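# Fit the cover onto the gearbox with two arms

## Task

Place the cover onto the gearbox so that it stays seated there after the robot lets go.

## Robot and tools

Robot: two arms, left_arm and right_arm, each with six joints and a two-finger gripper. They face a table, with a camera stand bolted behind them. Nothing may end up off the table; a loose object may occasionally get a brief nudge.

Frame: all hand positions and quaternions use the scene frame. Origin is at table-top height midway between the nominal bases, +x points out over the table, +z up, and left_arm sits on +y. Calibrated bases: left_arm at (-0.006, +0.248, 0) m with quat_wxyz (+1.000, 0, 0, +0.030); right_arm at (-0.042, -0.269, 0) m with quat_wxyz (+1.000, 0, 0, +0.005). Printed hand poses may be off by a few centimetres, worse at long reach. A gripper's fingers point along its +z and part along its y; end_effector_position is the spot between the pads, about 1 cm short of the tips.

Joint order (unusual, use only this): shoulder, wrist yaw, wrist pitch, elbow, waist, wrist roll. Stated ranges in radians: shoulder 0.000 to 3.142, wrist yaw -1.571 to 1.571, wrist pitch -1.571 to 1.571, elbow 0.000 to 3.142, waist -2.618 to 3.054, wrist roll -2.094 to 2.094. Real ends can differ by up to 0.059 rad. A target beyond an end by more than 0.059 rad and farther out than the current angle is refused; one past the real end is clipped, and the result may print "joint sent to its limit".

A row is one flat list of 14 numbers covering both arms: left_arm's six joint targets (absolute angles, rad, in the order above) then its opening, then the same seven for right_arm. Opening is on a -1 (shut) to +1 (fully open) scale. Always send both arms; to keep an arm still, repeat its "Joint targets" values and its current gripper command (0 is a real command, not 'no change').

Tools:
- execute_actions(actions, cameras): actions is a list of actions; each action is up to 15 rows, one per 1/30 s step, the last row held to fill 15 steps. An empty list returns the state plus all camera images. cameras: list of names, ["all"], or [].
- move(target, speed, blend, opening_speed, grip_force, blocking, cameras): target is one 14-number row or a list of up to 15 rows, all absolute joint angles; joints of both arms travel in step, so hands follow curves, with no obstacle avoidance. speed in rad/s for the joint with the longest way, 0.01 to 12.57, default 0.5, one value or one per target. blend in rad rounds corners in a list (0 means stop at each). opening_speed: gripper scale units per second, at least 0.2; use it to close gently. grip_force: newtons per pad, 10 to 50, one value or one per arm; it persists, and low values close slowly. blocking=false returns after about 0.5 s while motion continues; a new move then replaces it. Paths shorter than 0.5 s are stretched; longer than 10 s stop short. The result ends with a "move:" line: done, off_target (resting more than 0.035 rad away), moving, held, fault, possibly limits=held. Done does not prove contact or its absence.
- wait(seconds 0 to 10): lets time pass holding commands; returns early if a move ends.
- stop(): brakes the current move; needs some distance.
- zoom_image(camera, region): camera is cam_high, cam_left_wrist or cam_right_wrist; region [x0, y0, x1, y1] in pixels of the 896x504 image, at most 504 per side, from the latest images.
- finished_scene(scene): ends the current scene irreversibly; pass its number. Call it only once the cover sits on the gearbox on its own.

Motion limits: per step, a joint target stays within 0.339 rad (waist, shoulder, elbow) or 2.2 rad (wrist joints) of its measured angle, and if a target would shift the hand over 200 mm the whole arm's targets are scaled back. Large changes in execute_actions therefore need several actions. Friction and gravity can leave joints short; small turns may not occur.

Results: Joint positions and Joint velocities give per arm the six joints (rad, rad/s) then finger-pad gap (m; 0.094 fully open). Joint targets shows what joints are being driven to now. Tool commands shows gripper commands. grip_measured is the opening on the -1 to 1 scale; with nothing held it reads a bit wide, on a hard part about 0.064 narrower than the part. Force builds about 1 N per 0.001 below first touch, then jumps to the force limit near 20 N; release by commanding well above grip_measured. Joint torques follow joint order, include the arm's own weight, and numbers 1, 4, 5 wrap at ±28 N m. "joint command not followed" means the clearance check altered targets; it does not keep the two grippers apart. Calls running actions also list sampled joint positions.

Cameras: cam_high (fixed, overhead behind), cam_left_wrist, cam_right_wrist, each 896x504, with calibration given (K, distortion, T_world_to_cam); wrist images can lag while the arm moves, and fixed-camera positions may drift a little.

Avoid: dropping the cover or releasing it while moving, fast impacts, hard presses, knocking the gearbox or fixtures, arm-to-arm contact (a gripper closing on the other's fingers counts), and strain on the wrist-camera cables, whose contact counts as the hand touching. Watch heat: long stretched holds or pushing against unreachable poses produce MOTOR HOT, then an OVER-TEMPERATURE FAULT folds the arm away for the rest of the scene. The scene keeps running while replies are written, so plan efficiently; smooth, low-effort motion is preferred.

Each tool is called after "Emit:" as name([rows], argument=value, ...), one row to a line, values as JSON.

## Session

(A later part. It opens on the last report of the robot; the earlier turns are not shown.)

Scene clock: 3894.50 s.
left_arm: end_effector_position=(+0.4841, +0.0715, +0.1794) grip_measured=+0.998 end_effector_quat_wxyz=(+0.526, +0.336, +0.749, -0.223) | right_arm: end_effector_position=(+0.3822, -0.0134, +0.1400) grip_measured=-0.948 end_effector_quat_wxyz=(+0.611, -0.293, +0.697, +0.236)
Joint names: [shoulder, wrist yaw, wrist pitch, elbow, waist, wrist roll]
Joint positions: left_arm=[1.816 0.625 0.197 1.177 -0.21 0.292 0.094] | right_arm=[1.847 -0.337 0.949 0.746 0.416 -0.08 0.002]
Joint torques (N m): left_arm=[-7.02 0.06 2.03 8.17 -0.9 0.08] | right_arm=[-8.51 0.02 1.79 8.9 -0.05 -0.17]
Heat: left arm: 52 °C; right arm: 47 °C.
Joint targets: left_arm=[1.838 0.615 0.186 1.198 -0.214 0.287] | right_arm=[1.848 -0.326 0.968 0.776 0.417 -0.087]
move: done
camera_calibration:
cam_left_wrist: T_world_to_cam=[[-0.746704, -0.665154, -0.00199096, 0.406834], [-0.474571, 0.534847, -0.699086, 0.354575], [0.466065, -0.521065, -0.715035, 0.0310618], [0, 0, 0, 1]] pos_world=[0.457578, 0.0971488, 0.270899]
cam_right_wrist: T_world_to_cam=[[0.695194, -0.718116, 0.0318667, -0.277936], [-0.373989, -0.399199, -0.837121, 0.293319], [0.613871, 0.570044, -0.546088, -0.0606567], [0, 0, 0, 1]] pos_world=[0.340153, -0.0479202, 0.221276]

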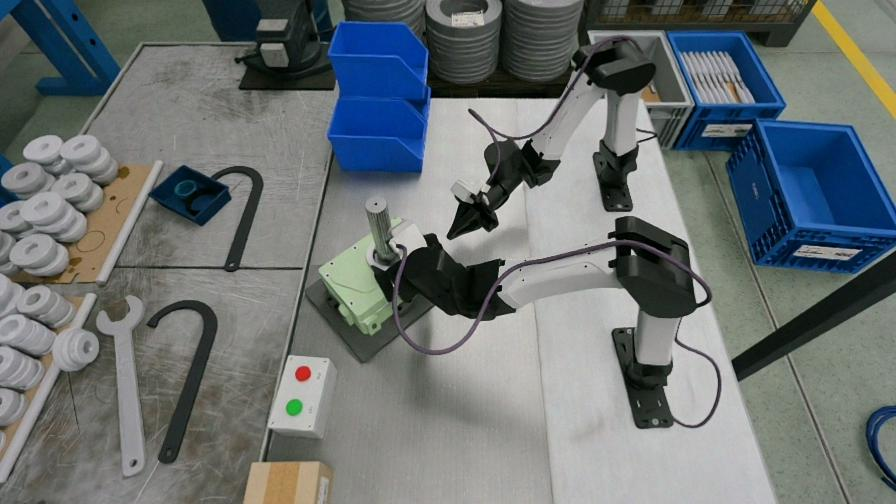

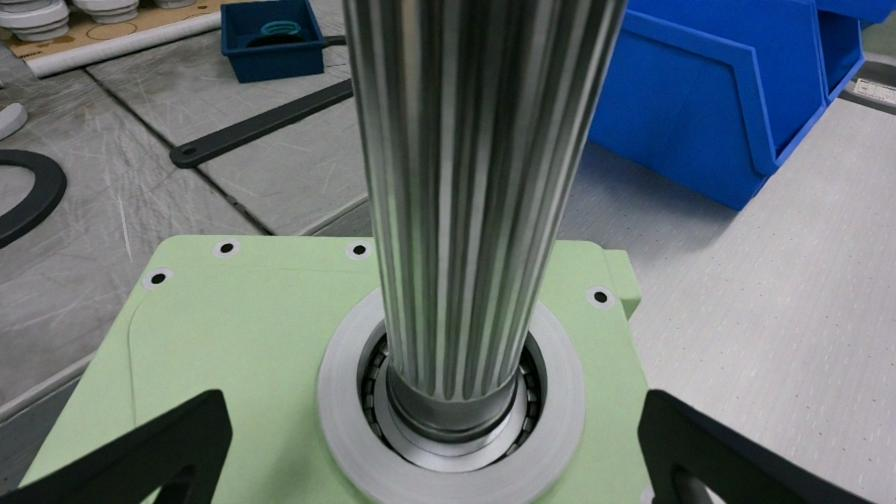

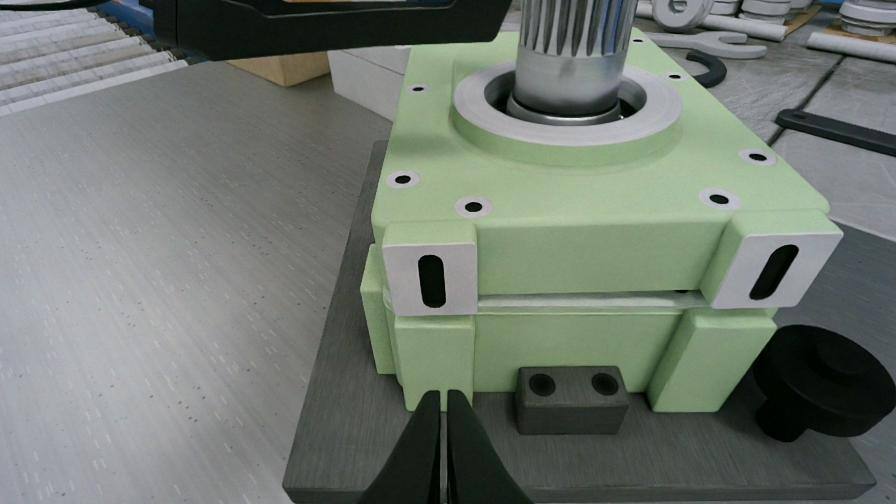

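Emit:
move(target=[1.885,0.585,0.165,1.265,-0.25,0.268,1.0,1.848,-0.326,0.968,0.776,0.417,-0.087,-0.95], speed=0.15, cameras=["cam_left_wrist","cam_right_wrist"])

Scene clock: 3906.27 s.
left_arm: end_effector_position=(+0.4940, +0.0547, +0.1792) grip_measured=+0.998 end_effector_quat_wxyz=(+0.521, +0.337, +0.751, -0.226) | right_arm: end_effector_position=(+0.3822, -0.0134, +0.1400) grip_measured=-0.948 end_effector_quat_wxyz=(+0.611, -0.293, +0.697, +0.236)
Joint names: [shoulder, wrist yaw, wrist pitch, elbow, waist, wrist roll]
Joint positions: left_arm=[1.862 0.595 0.175 1.243 -0.247 0.273 0.094] | right_arm=[1.847 -0.337 0.949 0.746 0.416 -0.08 0.002]
Joint torques (N m): left_arm=[-7.36 0.04 2.02 8.34 -0.85 0.08] | right_arm=[-8.5 0.02 1.79 8.88 -0.05 -0.18]
Heat: left arm: 51 °C; right arm: 47 °C.
Joint targets: left_arm=[1.885 0.585 0.165 1.265 -0.250 0.268] | right_arm=[1.848 -0.326 0.968 0.776 0.417 -0.087]
move: done
camera_calibration:
cam_left_wrist: T_world_to_cam=[[-0.749065, -0.662464, 0.00652603, 0.402474], [-0.481181, 0.53726, -0.692688, 0.370134], [0.455375, -0.522009, -0.721207, 0.0239157], [0, 0, 0, 1]] pos_world=[0.46869, 0.0802507, 0.271009]
cam_right_wrist: T_world_to_cam=[[0.695194, -0.718116, 0.0318667, -0.277936], [-0.373989, -0.399199, -0.837121, 0.293319], [0.613871, 0.570044, -0.546088, -0.0606567], [0, 0, 0, 1]] pos_world=[0.340153, -0.0479202, 0.221276]
Images, in order (width x height): cam_left_wrist 896x504, cam_right_wrist 896x504.

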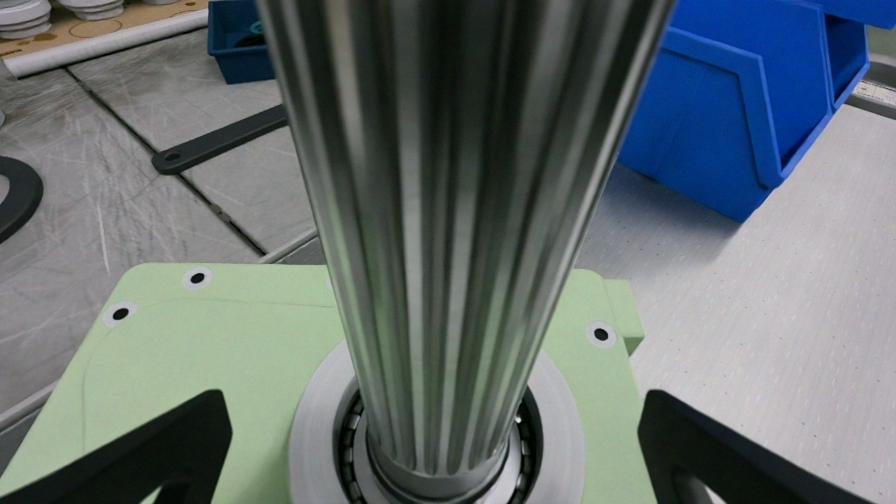

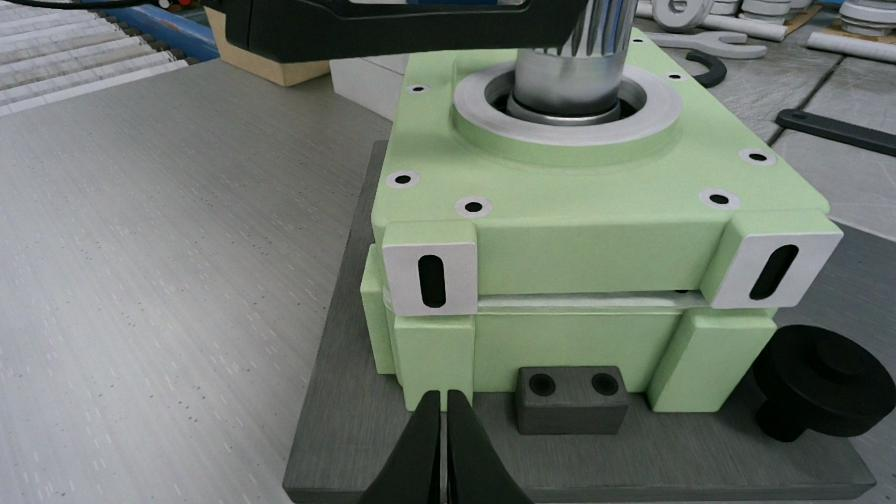

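Emit:
move(target=[1.912,0.585,0.241,1.20,-0.25,0.268,1.0,1.848,-0.326,0.968,0.776,0.417,-0.087,-0.95], speed=0.1, cameras=["cam_left_wrist","cam_right_wrist"])

Scene clock: 3915.90 s.
left_arm: end_effector_position=(+0.4943, +0.0547, +0.1611) grip_measured=+0.998 end_effector_quat_wxyz=(+0.519, +0.336, +0.753, -0.226) | right_arm: end_effector_position=(+0.3822, -0.0134, +0.1400) grip_measured=-0.948 end_effector_quat_wxyz=(+0.611, -0.293, +0.697, +0.236)
Joint names: [shoulder, wrist yaw, wrist pitch, elbow, waist, wrist roll]
Joint positions: left_arm=[1.891 0.595 0.234 1.208 -0.247 0.273 0.094] | right_arm=[1.847 -0.337 0.949 0.746 0.416 -0.08 0.002]
Joint torques (N m): left_arm=[-7.61 0.07 2.22 5.63 -0.8 0.08] | right_arm=[-8.51 0.02 1.78 8.91 -0.05 -0.18]
Heat: left arm: 51 °C; right arm: 47 °C.
Joint targets: left_arm=[1.912 0.585 0.241 1.200 -0.250 0.268] | right_arm=[1.848 -0.326 0.968 0.776 0.417 -0.087]
move: done
camera_calibration:
cam_left_wrist: T_world_to_cam=[[-0.748429, -0.66314, 0.00994125, 0.402082], [-0.485444, 0.537542, -0.689487, 0.359293], [0.451883, -0.520858, -0.72423, 0.0129557], [0, 0, 0, 1]] pos_world=[0.469492, 0.0802495, 0.253114]
cam_right_wrist: T_world_to_cam=[[0.695194, -0.718116, 0.0318667, -0.277936], [-0.373989, -0.399199, -0.837121, 0.293319], [0.613871, 0.570044, -0.546088, -0.0606567], [0, 0, 0, 1]] pos_world=[0.340153, -0.0479202, 0.221276]
Images, in order (width x height): cam_left_wrist 896x504, cam_right_wrist 896x504.

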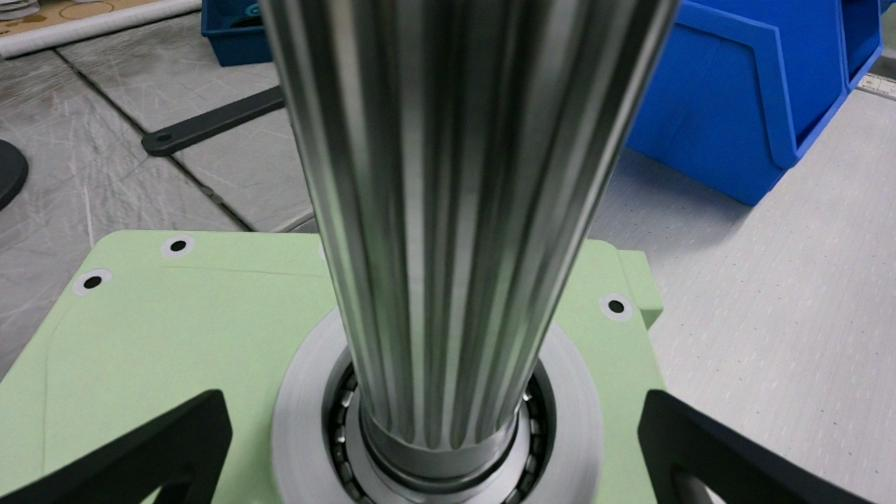

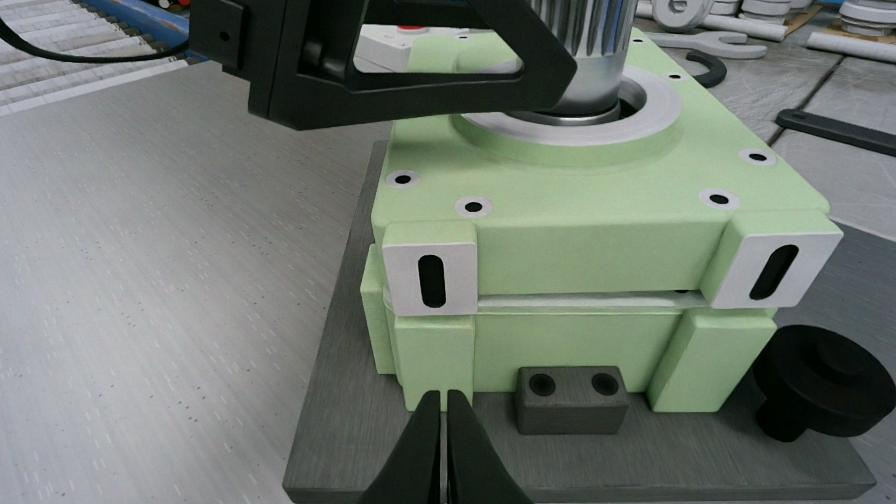

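Emit:
move(target=[1.93,0.585,0.288,1.159,-0.25,0.268,1.0,1.848,-0.326,0.968,0.776,0.417,-0.087,-0.95], speed=0.08, cameras=["cam_left_wrist","cam_right_wrist"])

Scene clock: 3923.00 s.
left_arm: end_effector_position=(+0.4910, +0.0553, +0.1445) grip_measured=+0.998 end_effector_quat_wxyz=(+0.514, +0.335, +0.756, -0.227) | right_arm: end_effector_position=(+0.3822, -0.0134, +0.1400) grip_measured=-0.948 end_effector_quat_wxyz=(+0.611, -0.293, +0.697, +0.236)
Joint names: [shoulder, wrist yaw, wrist pitch, elbow, waist, wrist roll]
Joint positions: left_arm=[1.908 0.595 0.28 1.167 -0.247 0.273 0.094] | right_arm=[1.847 -0.337 0.949 0.746 0.416 -0.08 0.002]
Joint torques (N m): left_arm=[-7.58 0.07 2.2 5.46 -0.85 0.09] | right_arm=[-8.5 0.02 1.79 8.91 -0.05 -0.18]
Heat: left arm: 50 °C; right arm: 47 °C.
Joint targets: left_arm=[1.930 0.585 0.288 1.159 -0.250 0.268] | right_arm=[1.848 -0.326 0.968 0.776 0.417 -0.087]
move: done
camera_calibration:
cam_left_wrist: T_world_to_cam=[[-0.748299, -0.663151, 0.0167261, 0.39905], [-0.492893, 0.538951, -0.683073, 0.348532], [0.443965, -0.519387, -0.730159, 0.00743073], [0, 0, 0, 1]] pos_world=[0.467099, 0.0806482, 0.236824]
cam_right_wrist: T_world_to_cam=[[0.695194, -0.718116, 0.0318667, -0.277936], [-0.373989, -0.399199, -0.837121, 0.293319], [0.613871, 0.570044, -0.546088, -0.0606567], [0, 0, 0, 1]] pos_world=[0.340153, -0.0479202, 0.221276]
Images, in order (width x height): cam_left_wrist 896x504, cam_right_wrist 896x504.

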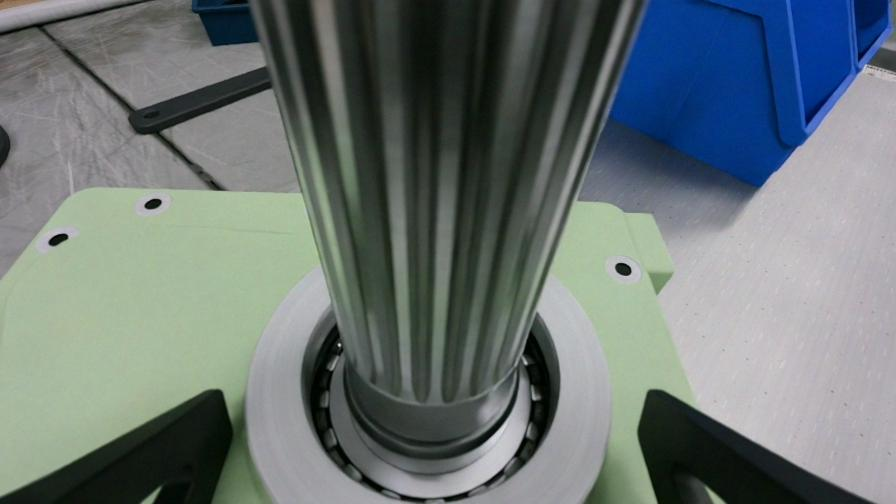

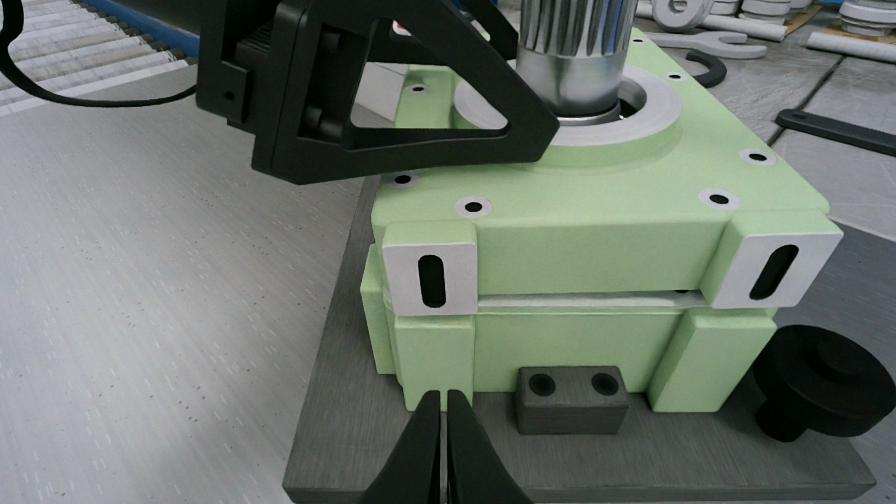

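Emit:
move(target=[1.947,0.578,0.286,1.205,-0.257,0.265,1.0,1.848,-0.326,0.968,0.776,0.417,-0.087,-0.95], speed=0.08, cameras=["cam_left_wrist","cam_right_wrist"])

Scene clock: 3933.33 s.
left_arm: end_effector_position=(+0.4956, +0.0532, +0.1443) grip_measured=+0.998 end_effector_quat_wxyz=(+0.517, +0.335, +0.755, -0.225) | right_arm: end_effector_position=(+0.3822, -0.0134, +0.1400) grip_measured=-0.948 end_effector_quat_wxyz=(+0.611, -0.293, +0.697, +0.236)
Joint names: [shoulder, wrist yaw, wrist pitch, elbow, waist, wrist roll]
Joint positions: left_arm=[1.924 0.588 0.287 1.184 -0.251 0.27 0.094] | right_arm=[1.847 -0.337 0.949 0.746 0.416 -0.08 0.002]
Joint torques (N m): left_arm=[-7.64 0.05 2.12 7.99 -1.14 0.08] | right_arm=[-8.5 0.02 1.78 8.91 -0.06 -0.17]
Heat: left arm: 49 °C; right arm: 47 °C.
Joint targets: left_arm=[1.947 0.578 0.286 1.205 -0.257 0.265] | right_arm=[1.848 -0.326 0.968 0.776 0.417 -0.087]
move: done
camera_calibration:
cam_left_wrist: T_world_to_cam=[[-0.746648, -0.665101, 0.0125264, 0.400953], [-0.490337, 0.537536, -0.686021, 0.351083], [0.44954, -0.518358, -0.727474, 0.000950305], [0, 0, 0, 1]] pos_world=[0.471092, 0.0784465, 0.236519]
cam_right_wrist: T_world_to_cam=[[0.695194, -0.718116, 0.0318667, -0.277936], [-0.373989, -0.399199, -0.837121, 0.293319], [0.613871, 0.570044, -0.546088, -0.0606567], [0, 0, 0, 1]] pos_world=[0.340153, -0.0479202, 0.221276]
Images, in order (width x height): cam_left_wrist 896x504, cam_right_wrist 896x504.

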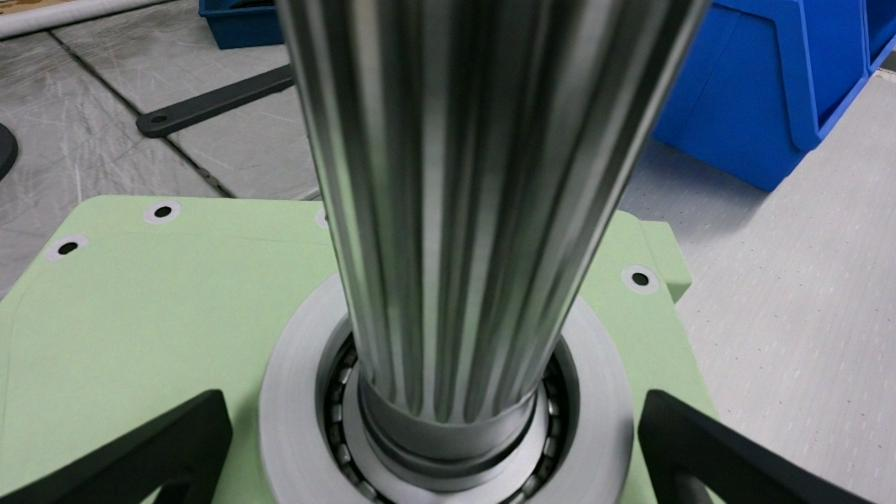

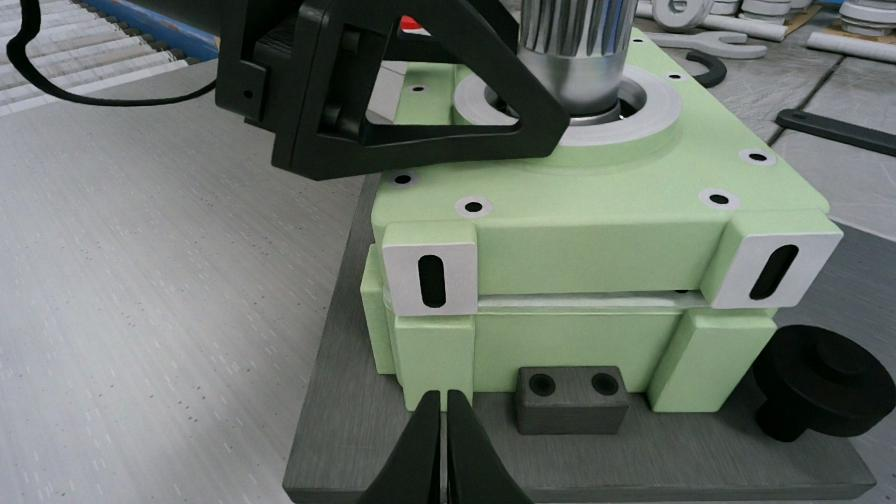

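Emit:
move(target=[1.942,0.578,0.286,1.200,-0.267,0.265,1.0,1.848,-0.326,0.968,0.776,0.417,-0.087,-0.95], speed=0.08, cameras=["cam_left_wrist"])

Scene clock: 3940.47 s.
left_arm: end_effector_position=(+0.4937, +0.0482, +0.1443) grip_measured=+0.998 end_effector_quat_wxyz=(+0.516, +0.338, +0.754, -0.227) | right_arm: end_effector_position=(+0.3822, -0.0134, +0.1400) grip_measured=-0.948 end_effector_quat_wxyz=(+0.611, -0.293, +0.697, +0.236)
Joint names: [shoulder, wrist yaw, wrist pitch, elbow, waist, wrist roll]
Joint positions: left_arm=[1.924 0.587 0.287 1.184 -0.261 0.27 0.094] | right_arm=[1.847 -0.337 0.949 0.746 0.416 -0.08 0.002]
Joint torques (N m): left_arm=[-8.01 0.07 2.12 7.51 -1.06 0.08] | right_arm=[-8.53 0.02 1.79 8.91 -0.05 -0.18]
Heat: left arm: 49 °C; right arm: 46 °C.
Joint targets: left_arm=[1.942 0.578 0.286 1.200 -0.267 0.265] | right_arm=[1.848 -0.326 0.968 0.776 0.417 -0.087]
move: done
camera_calibration:
cam_left_wrist: T_world_to_cam=[[-0.75245, -0.658535, 0.0122863, 0.398875], [-0.485651, 0.542117, -0.685749, 0.350211], [0.444929, -0.521959, -0.727734, 0.00159944], [0, 0, 0, 1]] pos_world=[0.469502, 0.0736524, 0.23642]
Images, in order (width x height): cam_left_wrist 896x504.

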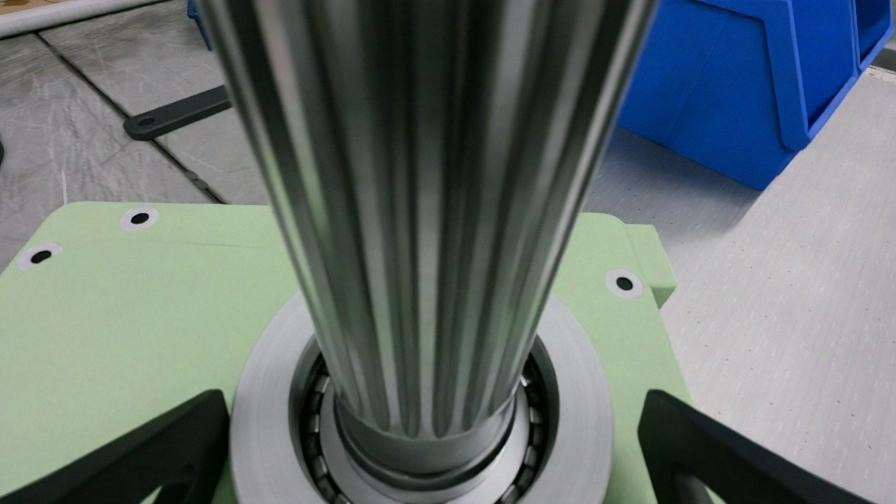

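Emit:
move(target=[1.942,0.578,0.286,1.200,-0.2495,0.265,1.0,1.848,-0.326,0.968,0.776,0.417,-0.087,-0.95], speed=0.08, cameras=["cam_left_wrist"])

Scene clock: 3945.80 s.
left_arm: end_effector_position=(+0.4950, +0.0515, +0.1443) grip_measured=+0.998 end_effector_quat_wxyz=(+0.516, +0.336, +0.755, -0.226) | right_arm: end_effector_position=(+0.3822, -0.0134, +0.1400) grip_measured=-0.948 end_effector_quat_wxyz=(+0.611, -0.293, +0.697, +0.236)
Joint names: [shoulder, wrist yaw, wrist pitch, elbow, waist, wrist roll]
Joint positions: left_arm=[1.924 0.587 0.287 1.184 -0.255 0.27 0.094] | right_arm=[1.847 -0.337 0.949 0.746 0.416 -0.08 0.002]
Joint torques (N m): left_arm=[-7.99 0.06 2.12 7.57 -0.1 0.08] | right_arm=[-8.54 0.02 1.79 8.9 -0.05 -0.18]
Heat: left arm: 49 °C; right arm: 46 °C.
Joint targets: left_arm=[1.942 0.578 0.286 1.200 -0.250 0.265] | right_arm=[1.848 -0.326 0.968 0.776 0.417 -0.087]
move: done
camera_calibration:
cam_left_wrist: T_world_to_cam=[[-0.748213, -0.663343, 0.0123463, 0.400097], [-0.489154, 0.538974, -0.685737, 0.35095], [0.448225, -0.519117, -0.727744, 0.000961975], [0, 0, 0, 1]] pos_world=[0.470595, 0.0767479, 0.23642]
Images, in order (width x height): cam_left_wrist 896x504.

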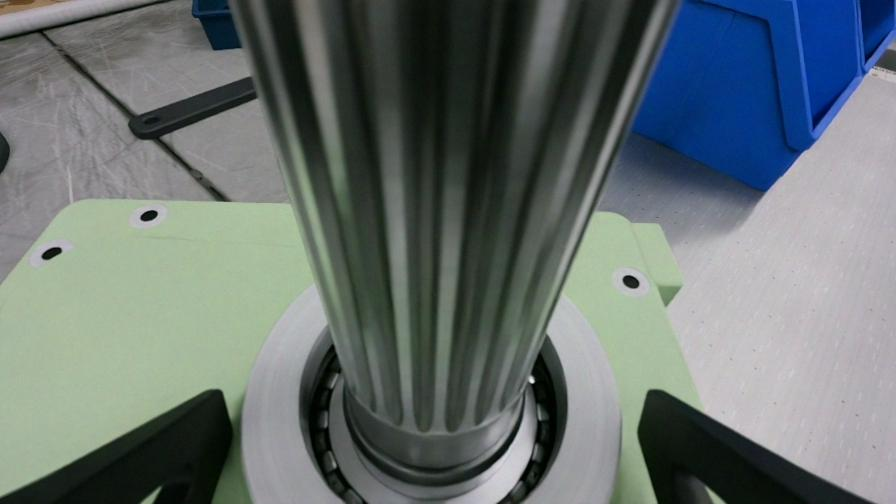

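Emit:
move(target=[1.942,0.578,0.286,1.200,-0.2495,0.265,0.4,1.848,-0.326,0.968,0.776,0.417,-0.087,-0.95], opening_speed=0.3, cameras=["cam_left_wrist","cam_right_wrist"])

Scene clock: 3954.70 s.
left_arm: end_effector_position=(+0.4951, +0.0515, +0.1442) grip_measured=+0.783 end_effector_quat_wxyz=(+0.516, +0.335, +0.755, -0.226) | right_arm: end_effector_position=(+0.3822, -0.0134, +0.1400) grip_measured=-0.948 end_effector_quat_wxyz=(+0.611, -0.293, +0.697, +0.236)
Joint names: [shoulder, wrist yaw, wrist pitch, elbow, waist, wrist roll]
Joint positions: left_arm=[1.924 0.586 0.287 1.184 -0.255 0.269 0.084] | right_arm=[1.847 -0.337 0.949 0.746 0.416 -0.08 0.002]
Joint torques (N m): left_arm=[-8.02 0.06 2.12 7.54 -0.13 0.07] | right_arm=[-8.5 0.02 1.79 8.91 -0.05 -0.18]
Heat: left arm: 50 °C; right arm: 46 °C.
Joint targets: left_arm=[1.942 0.578 0.286 1.200 -0.250 0.265] | right_arm=[1.848 -0.326 0.968 0.776 0.417 -0.087]
move: done
camera_calibration:
cam_left_wrist: T_world_to_cam=[[-0.747504, -0.664134, 0.012788, 0.399859], [-0.490039, 0.538354, -0.685592, 0.351375], [0.448441, -0.51875, -0.727873, 0.000869799], [0, 0, 0, 1]] pos_world=[0.470694, 0.0768473, 0.23642]
cam_right_wrist: T_world_to_cam=[[0.695194, -0.718116, 0.0318667, -0.277936], [-0.373989, -0.399199, -0.837121, 0.293319], [0.613871, 0.570044, -0.546088, -0.0606567], [0, 0, 0, 1]] pos_world=[0.340153, -0.0479202, 0.221276]
Images, in order (width x height): cam_left_wrist 896x504, cam_right_wrist 896x504.

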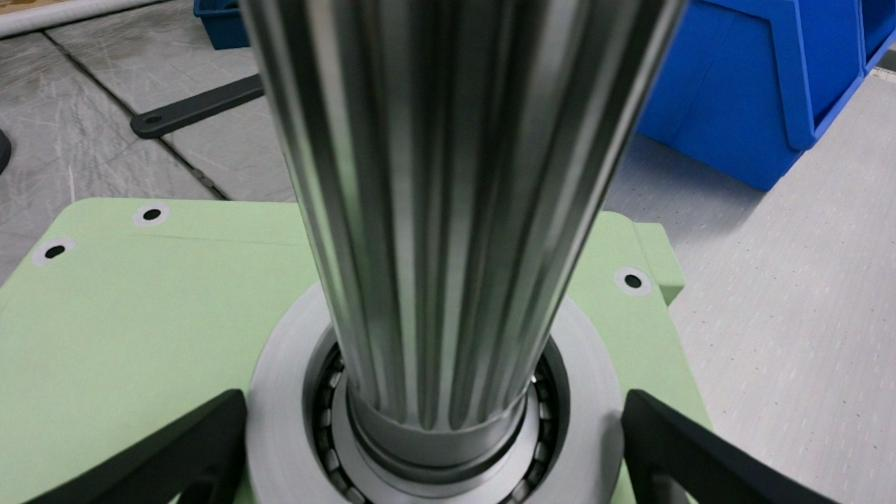

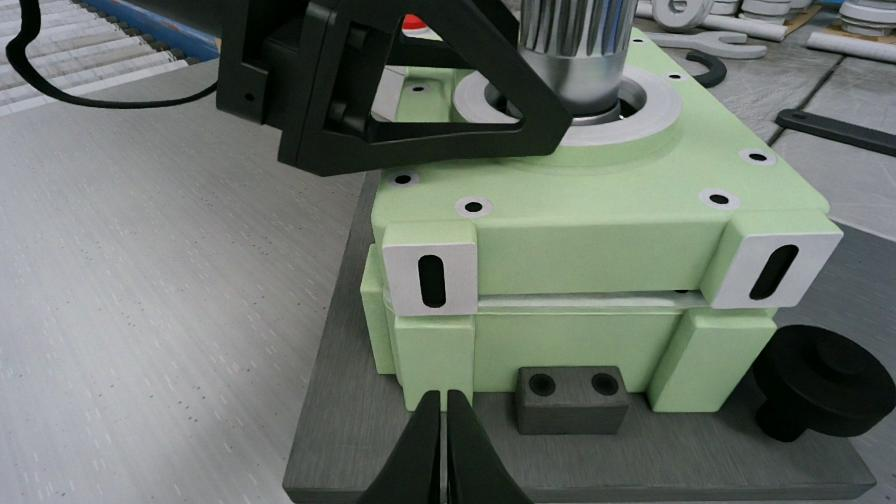

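Emit:
move([
  [1.88,0.578,0.38,1.25,-0.2495,0.265,0.4,1.848,-0.326,0.968,0.776,0.417,-0.087,-0.95],
  [1.83,0.578,0.46,1.30,-0.2495,0.265,0.4,1.848,-0.326,0.968,0.776,0.417,-0.087,-0.95],
], speed=0.12, cameras=["cam_left_wrist","cam_right_wrist"])

Scene clock: 3968.97 s.
left_arm: end_effector_position=(+0.4975, +0.0519, +0.1497) grip_measured=+0.783 end_effector_quat_wxyz=(+0.513, +0.337, +0.758, -0.222) | right_arm: end_effector_position=(+0.3822, -0.0134, +0.1400) grip_measured=-0.948 end_effector_quat_wxyz=(+0.611, -0.293, +0.697, +0.236)
Joint names: [shoulder, wrist yaw, wrist pitch, elbow, waist, wrist roll]
Joint positions: left_arm=[1.92 0.58 0.242 1.214 -0.255 0.279 0.084] | right_arm=[1.847 -0.337 0.949 0.746 0.416 -0.08 0.002]
Joint torques (N m): left_arm=[-16.88 0.14 4.48 13.41 -0.09 -0.02] | right_arm=[-8.51 0.02 1.78 8.91 -0.03 -0.18]
Heat: left arm: 50 °C; right arm: 46 °C.
Joint targets: left_arm=[1.830 0.578 0.460 1.300 -0.250 0.265] | right_arm=[1.848 -0.326 0.968 0.776 0.417 -0.087]
move: off_target (left_arm); left_arm: the wrist pitch is farthest, 0.218 rad from its target
camera_calibration:
cam_left_wrist: T_world_to_cam=[[-0.746636, -0.665173, 0.00892022, 0.402013], [-0.493583, 0.544942, -0.677801, 0.356472], [0.445994, -0.510473, -0.735192, 0.00585326], [0, 0, 0, 1]] pos_world=[0.473496, 0.0761398, 0.242334]
cam_right_wrist: T_world_to_cam=[[0.695194, -0.718116, 0.0318667, -0.277936], [-0.373989, -0.399199, -0.837121, 0.293319], [0.613871, 0.570044, -0.546088, -0.0606567], [0, 0, 0, 1]] pos_world=[0.340153, -0.0479202, 0.221276]
Images, in order (width x height): cam_left_wrist 896x504, cam_right_wrist 896x504.

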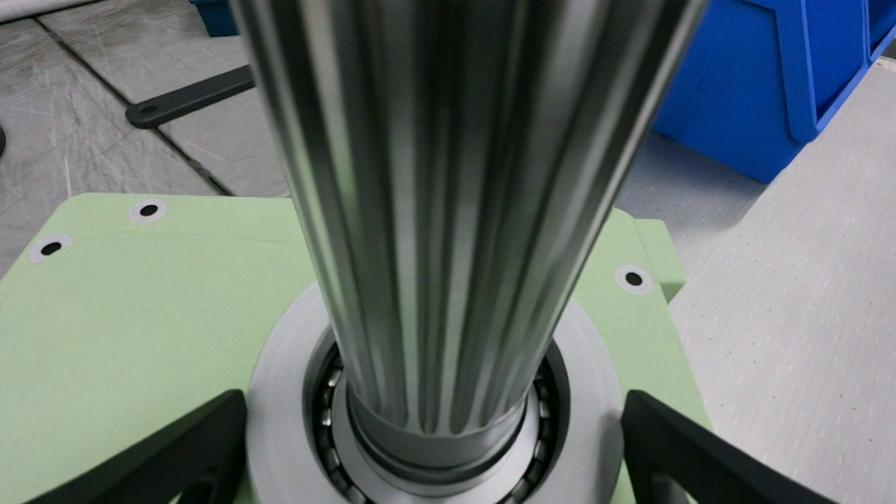

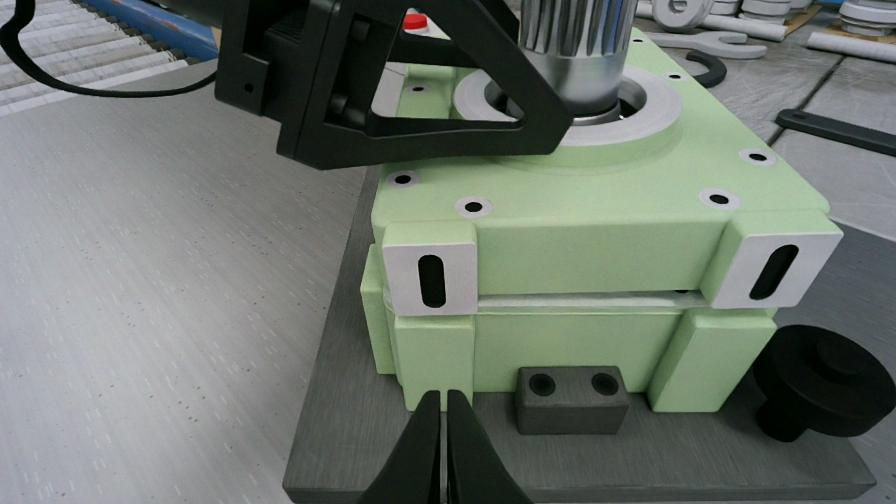

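Emit:
move([
  [1.78,0.578,0.54,1.35,-0.2495,0.265,0.4,1.848,-0.326,0.968,0.776,0.417,-0.087,-0.95],
  [1.73,0.578,0.62,1.39,-0.2495,0.265,0.4,1.848,-0.326,0.968,0.776,0.417,-0.087,-0.95],
], speed=0.12, cameras=["cam_left_wrist","cam_right_wrist"])

Scene clock: 3973.97 s.
left_arm: end_effector_position=(+0.4987, +0.0521, +0.1530) grip_measured=+0.783 end_effector_quat_wxyz=(+0.508, +0.339, +0.762, -0.217) | right_arm: end_effector_position=(+0.3822, -0.0134, +0.1400) grip_measured=-0.948 end_effector_quat_wxyz=(+0.611, -0.293, +0.697, +0.236)
Joint names: [shoulder, wrist yaw, wrist pitch, elbow, waist, wrist roll]
Joint positions: left_arm=[1.916 0.57 0.196 1.238 -0.257 0.29 0.084] | right_arm=[1.847 -0.337 0.949 0.746 0.416 -0.08 0.002]
Joint torques (N m): left_arm=[-21.37 0.25 5.68 16.13 -0.12 -0.07] | right_arm=[-8.53 0.02 1.78 8.91 -0.08 -0.18]
Heat: left arm: 53 °C; right arm: 46 °C.
Joint targets: left_arm=[1.771 0.576 0.526 1.356 -0.251 0.270] | right_arm=[1.848 -0.326 0.968 0.776 0.417 -0.087]
move: off_target (left_arm); left_arm: the wrist pitch is farthest, 0.424 rad from its target
camera_calibration:
cam_left_wrist: T_world_to_cam=[[-0.744578, -0.667518, 0.00488535, 0.402784], [-0.500391, 0.553284, -0.665947, 0.360354], [0.441829, -0.498294, -0.745983, 0.0109192], [0, 0, 0, 1]] pos_world=[0.475397, 0.0749282, 0.246155]
cam_right_wrist: T_world_to_cam=[[0.695194, -0.718116, 0.0318667, -0.277936], [-0.373989, -0.399199, -0.837121, 0.293319], [0.613871, 0.570044, -0.546088, -0.0606567], [0, 0, 0, 1]] pos_world=[0.340153, -0.0479202, 0.221276]
Images, in order (width x height): cam_left_wrist 896x504, cam_right_wrist 896x504.

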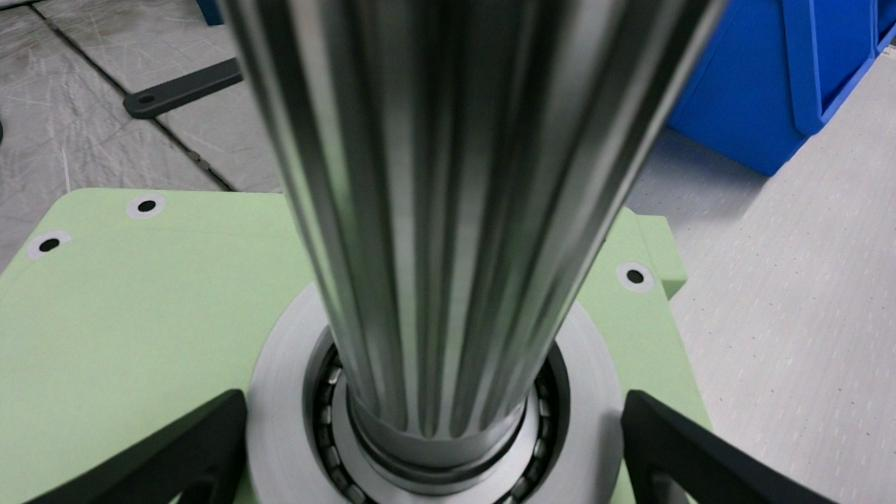

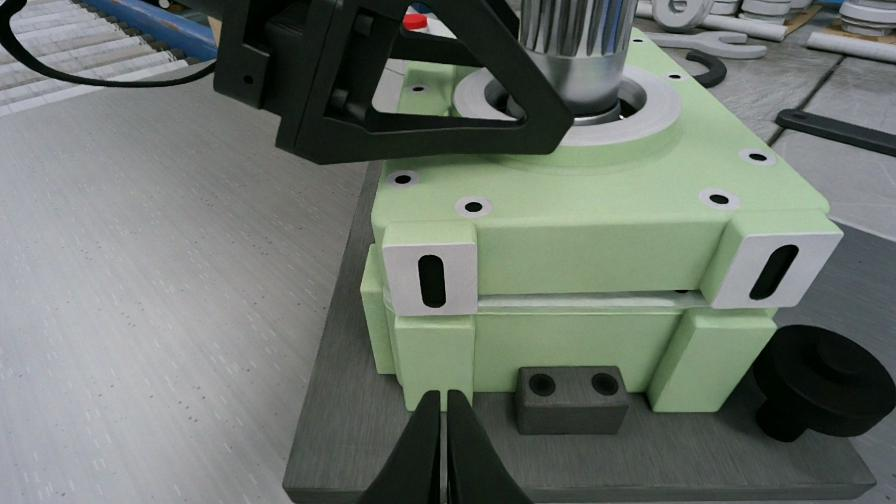

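Emit:
move([
  [1.68,0.578,0.74,1.44,-0.2495,0.265,0.4,1.848,-0.326,0.968,0.776,0.417,-0.087,-0.95],
  [1.66,0.578,0.80,1.46,-0.2495,0.265,0.4,1.848,-0.326,0.968,0.776,0.417,-0.087,-0.95],
], speed=0.15, cameras=["cam_left_wrist","cam_right_wrist"])

Scene clock: 3982.50 s.
left_arm: end_effector_position=(+0.4989, +0.0522, +0.1531) grip_measured=+0.783 end_effector_quat_wxyz=(+0.506, +0.340, +0.763, -0.216) | right_arm: end_effector_position=(+0.3822, -0.0134, +0.1400) grip_measured=-0.948 end_effector_quat_wxyz=(+0.611, -0.293, +0.697, +0.236)
Joint names: [shoulder, wrist yaw, wrist pitch, elbow, waist, wrist roll]
Joint positions: left_arm=[1.916 0.568 0.186 1.243 -0.257 0.293 0.084] | right_arm=[1.847 -0.337 0.949 0.746 0.416 -0.08 0.002]
Joint torques (N m): left_arm=[-20.98 0.23 5.74 16.16 -0.23 -0.04] | right_arm=[-8.51 0.02 1.79 8.9 -0.06 -0.18]
Heat: left arm: 61 °C; right arm: 46 °C.
Joint targets: left_arm=[1.776 0.574 0.523 1.362 -0.253 0.277] | right_arm=[1.848 -0.326 0.968 0.776 0.417 -0.087]
move: off_target (left_arm); left_arm: the wrist pitch is farthest, 0.614 rad from its target
camera_calibration:
cam_left_wrist: T_world_to_cam=[[-0.744495, -0.667614, 0.00427813, 0.402997], [-0.50217, 0.555753, -0.662544, 0.360683], [0.439946, -0.495409, -0.749011, 0.0121707], [0, 0, 0, 1]] pos_world=[0.475799, 0.0746256, 0.24636]
cam_right_wrist: T_world_to_cam=[[0.695194, -0.718116, 0.0318667, -0.277936], [-0.373989, -0.399199, -0.837121, 0.293319], [0.613871, 0.570044, -0.546088, -0.0606567], [0, 0, 0, 1]] pos_world=[0.340153, -0.0479202, 0.221276]
Images, in order (width x height): cam_left_wrist 896x504, cam_right_wrist 896x504.

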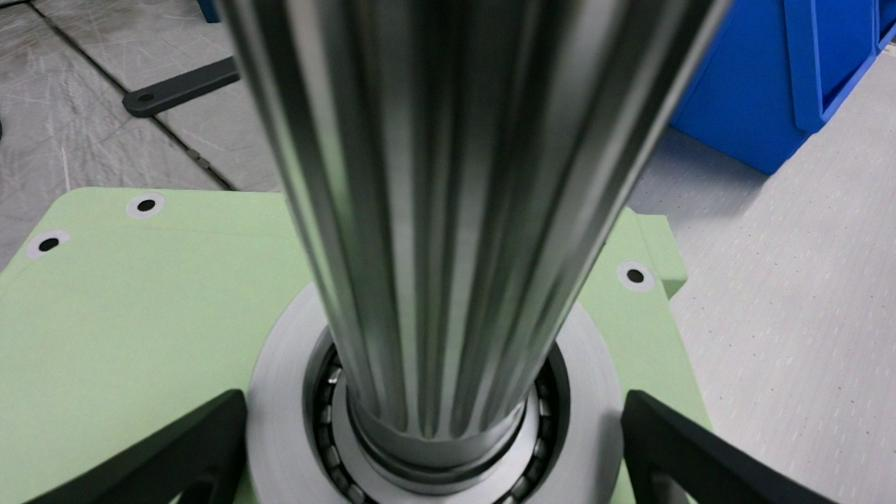

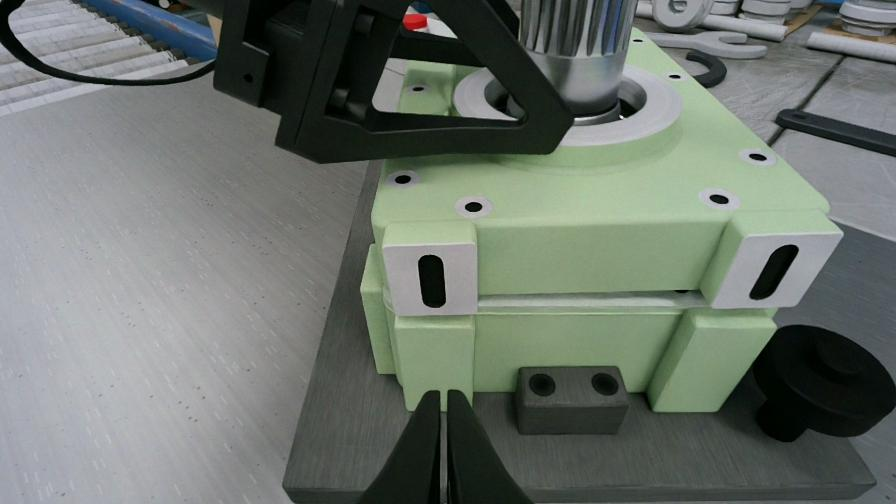

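Emit:
move([
  [1.80,0.578,0.45,1.33,-0.2495,0.265,0.4,1.4,-0.3,0.7,0.8,0.2,0,-0.95],
  [1.80,0.578,0.45,1.33,-0.2495,0.265,0.4,2.0,-0.2,0.3,1.6,0.25,-0.1,-0.95],
  [1.80,0.578,0.45,1.33,-0.2495,0.265,0.4,2.20,0,-0.578,2.208,0.36,0,-0.95],
  [1.80,0.578,0.45,1.33,-0.2495,0.265,0.4,2.245,0,-0.46,2.06,0.41,0,-0.95],
], speed=0.8, blend=0.05)

Emit:
move([
  [1.80,0.578,0.45,1.33,-0.2495,0.265,0.4,2.265,0,-0.45,1.98,0.41,0,-0.95],
  [1.77,0.578,0.45,1.36,-0.2495,0.265,0.4,2.33,0,-0.68,1.94,0.41,0,-0.95],
  [1.74,0.578,0.45,1.38,-0.2495,0.265,0.4,2.38,0,-0.80,1.93,0.41,0,-0.95],
], speed=0.2, cameras=["cam_left_wrist","cam_right_wrist"])

Scene clock: 3996.43 s.
left_arm: end_effector_position=(+0.4984, +0.0524, +0.1520) grip_measured=+0.783 end_effector_quat_wxyz=(+0.504, +0.339, +0.764, -0.216) | right_arm: end_effector_position=(+0.5360, -0.0079, +0.1851) grip_measured=-0.948 end_effector_quat_wxyz=(+0.434, -0.193, +0.875, +0.096)
Joint names: [shoulder, wrist yaw, wrist pitch, elbow, waist, wrist roll]
Joint positions: left_arm=[1.916 0.567 0.18 1.243 -0.257 0.293 0.084] | right_arm=[2.246 -0.011 -0.471 2.067 0.412 -0.008 0.002]
Joint torques (N m): left_arm=[-19.03 0.3 5.01 13.53 0.1 -0.14] | right_arm=[-13.78 0.05 1.5 7.13 -0.28 0]
Heat: left arm: 71 °C; right arm: 47 °C.
Joint targets: left_arm=[1.800 0.578 0.450 1.330 -0.249 0.265] | right_arm=[2.245 0.000 -0.460 2.060 0.410 0.000]
move: off_target (left_arm); left_arm: the wrist pitch is farthest, 0.270 rad from its target

Scene clock: 3999.63 s.
left_arm: end_effector_position=(+0.4986, +0.0520, +0.1530) grip_measured=+0.783 end_effector_quat_wxyz=(+0.497, +0.340, +0.769, -0.213) | right_arm: end_effector_position=(+0.5232, -0.0136, +0.1416) grip_measured=-0.948 end_effector_quat_wxyz=(+0.385, -0.197, +0.897, +0.086)
Joint names: [shoulder, wrist yaw, wrist pitch, elbow, waist, wrist roll]
Joint positions: left_arm=[1.914 0.558 0.141 1.263 -0.26 0.3 0.084] | right_arm=[2.261 -0.011 -0.501 2.003 0.412 -0.008 0.002]
Joint torques (N m): left_arm=[-23.09 0.38 5.26 15.62 0.36 -0.22] | right_arm=[-3.17 0.06 -1.34 1.13 -0.46 0]
Heat: left arm: 73 °C; right arm: 47 °C.
Joint targets: left_arm=[1.749 0.577 0.434 1.374 -0.250 0.267] | right_arm=[2.380 0.000 -0.800 1.930 0.410 0.000]
move: off_target (left_arm, right_arm); left_arm: the wrist pitch is farthest, 0.309 rad from its target; right_arm: the wrist pitch is farthest, 0.299 rad from its target
camera_calibration:
cam_left_wrist: T_world_to_cam=[[-0.742553, -0.669736, 0.00824162, 0.401278], [-0.515345, 0.56343, -0.64573, 0.364046], [0.427825, -0.483736, -0.763522, 0.0198011], [0, 0, 0, 1]] pos_world=[0.477108, 0.0732144, 0.246887]
cam_right_wrist: T_world_to_cam=[[0.421432, -0.906859, 0.0013412, -0.231168], [-0.842888, -0.392248, -0.36835, 0.526328], [0.334567, 0.154104, -0.929686, 0.0486047], [0, 0, 0, 1]] pos_world=[0.524795, -0.0106757, 0.23937]
Images, in order (width x height): cam_left_wrist 896x504, cam_right_wrist 896x504.

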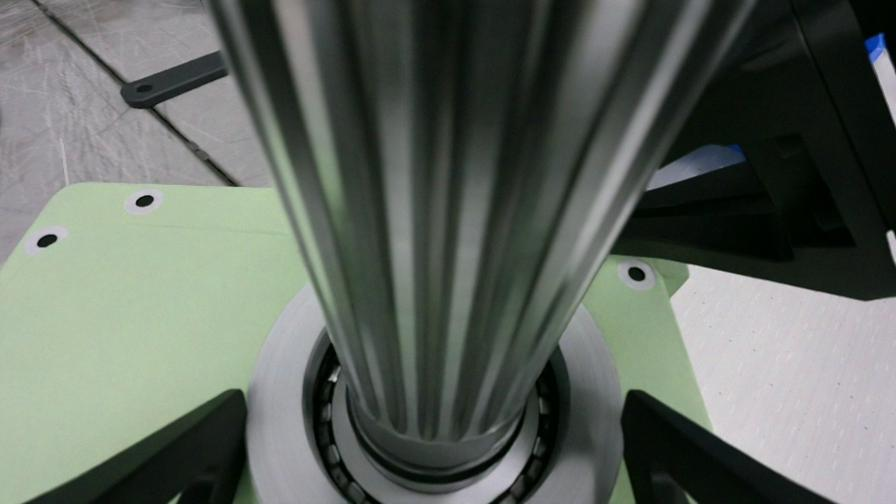

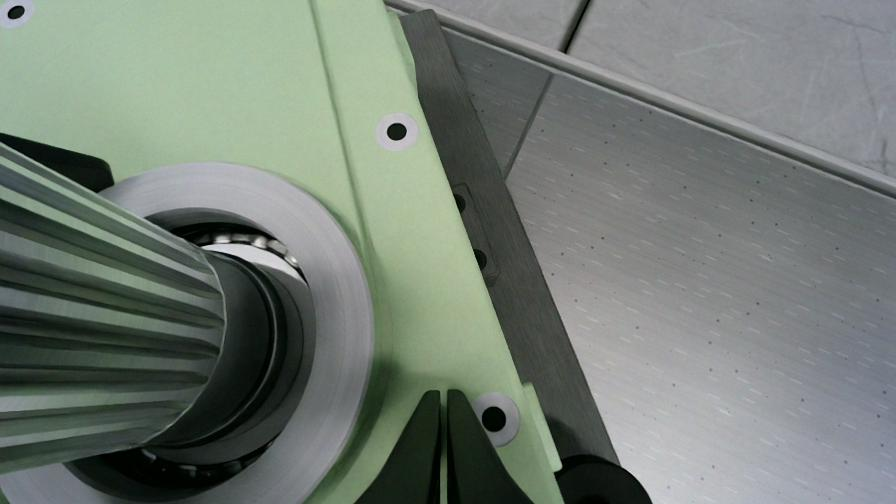

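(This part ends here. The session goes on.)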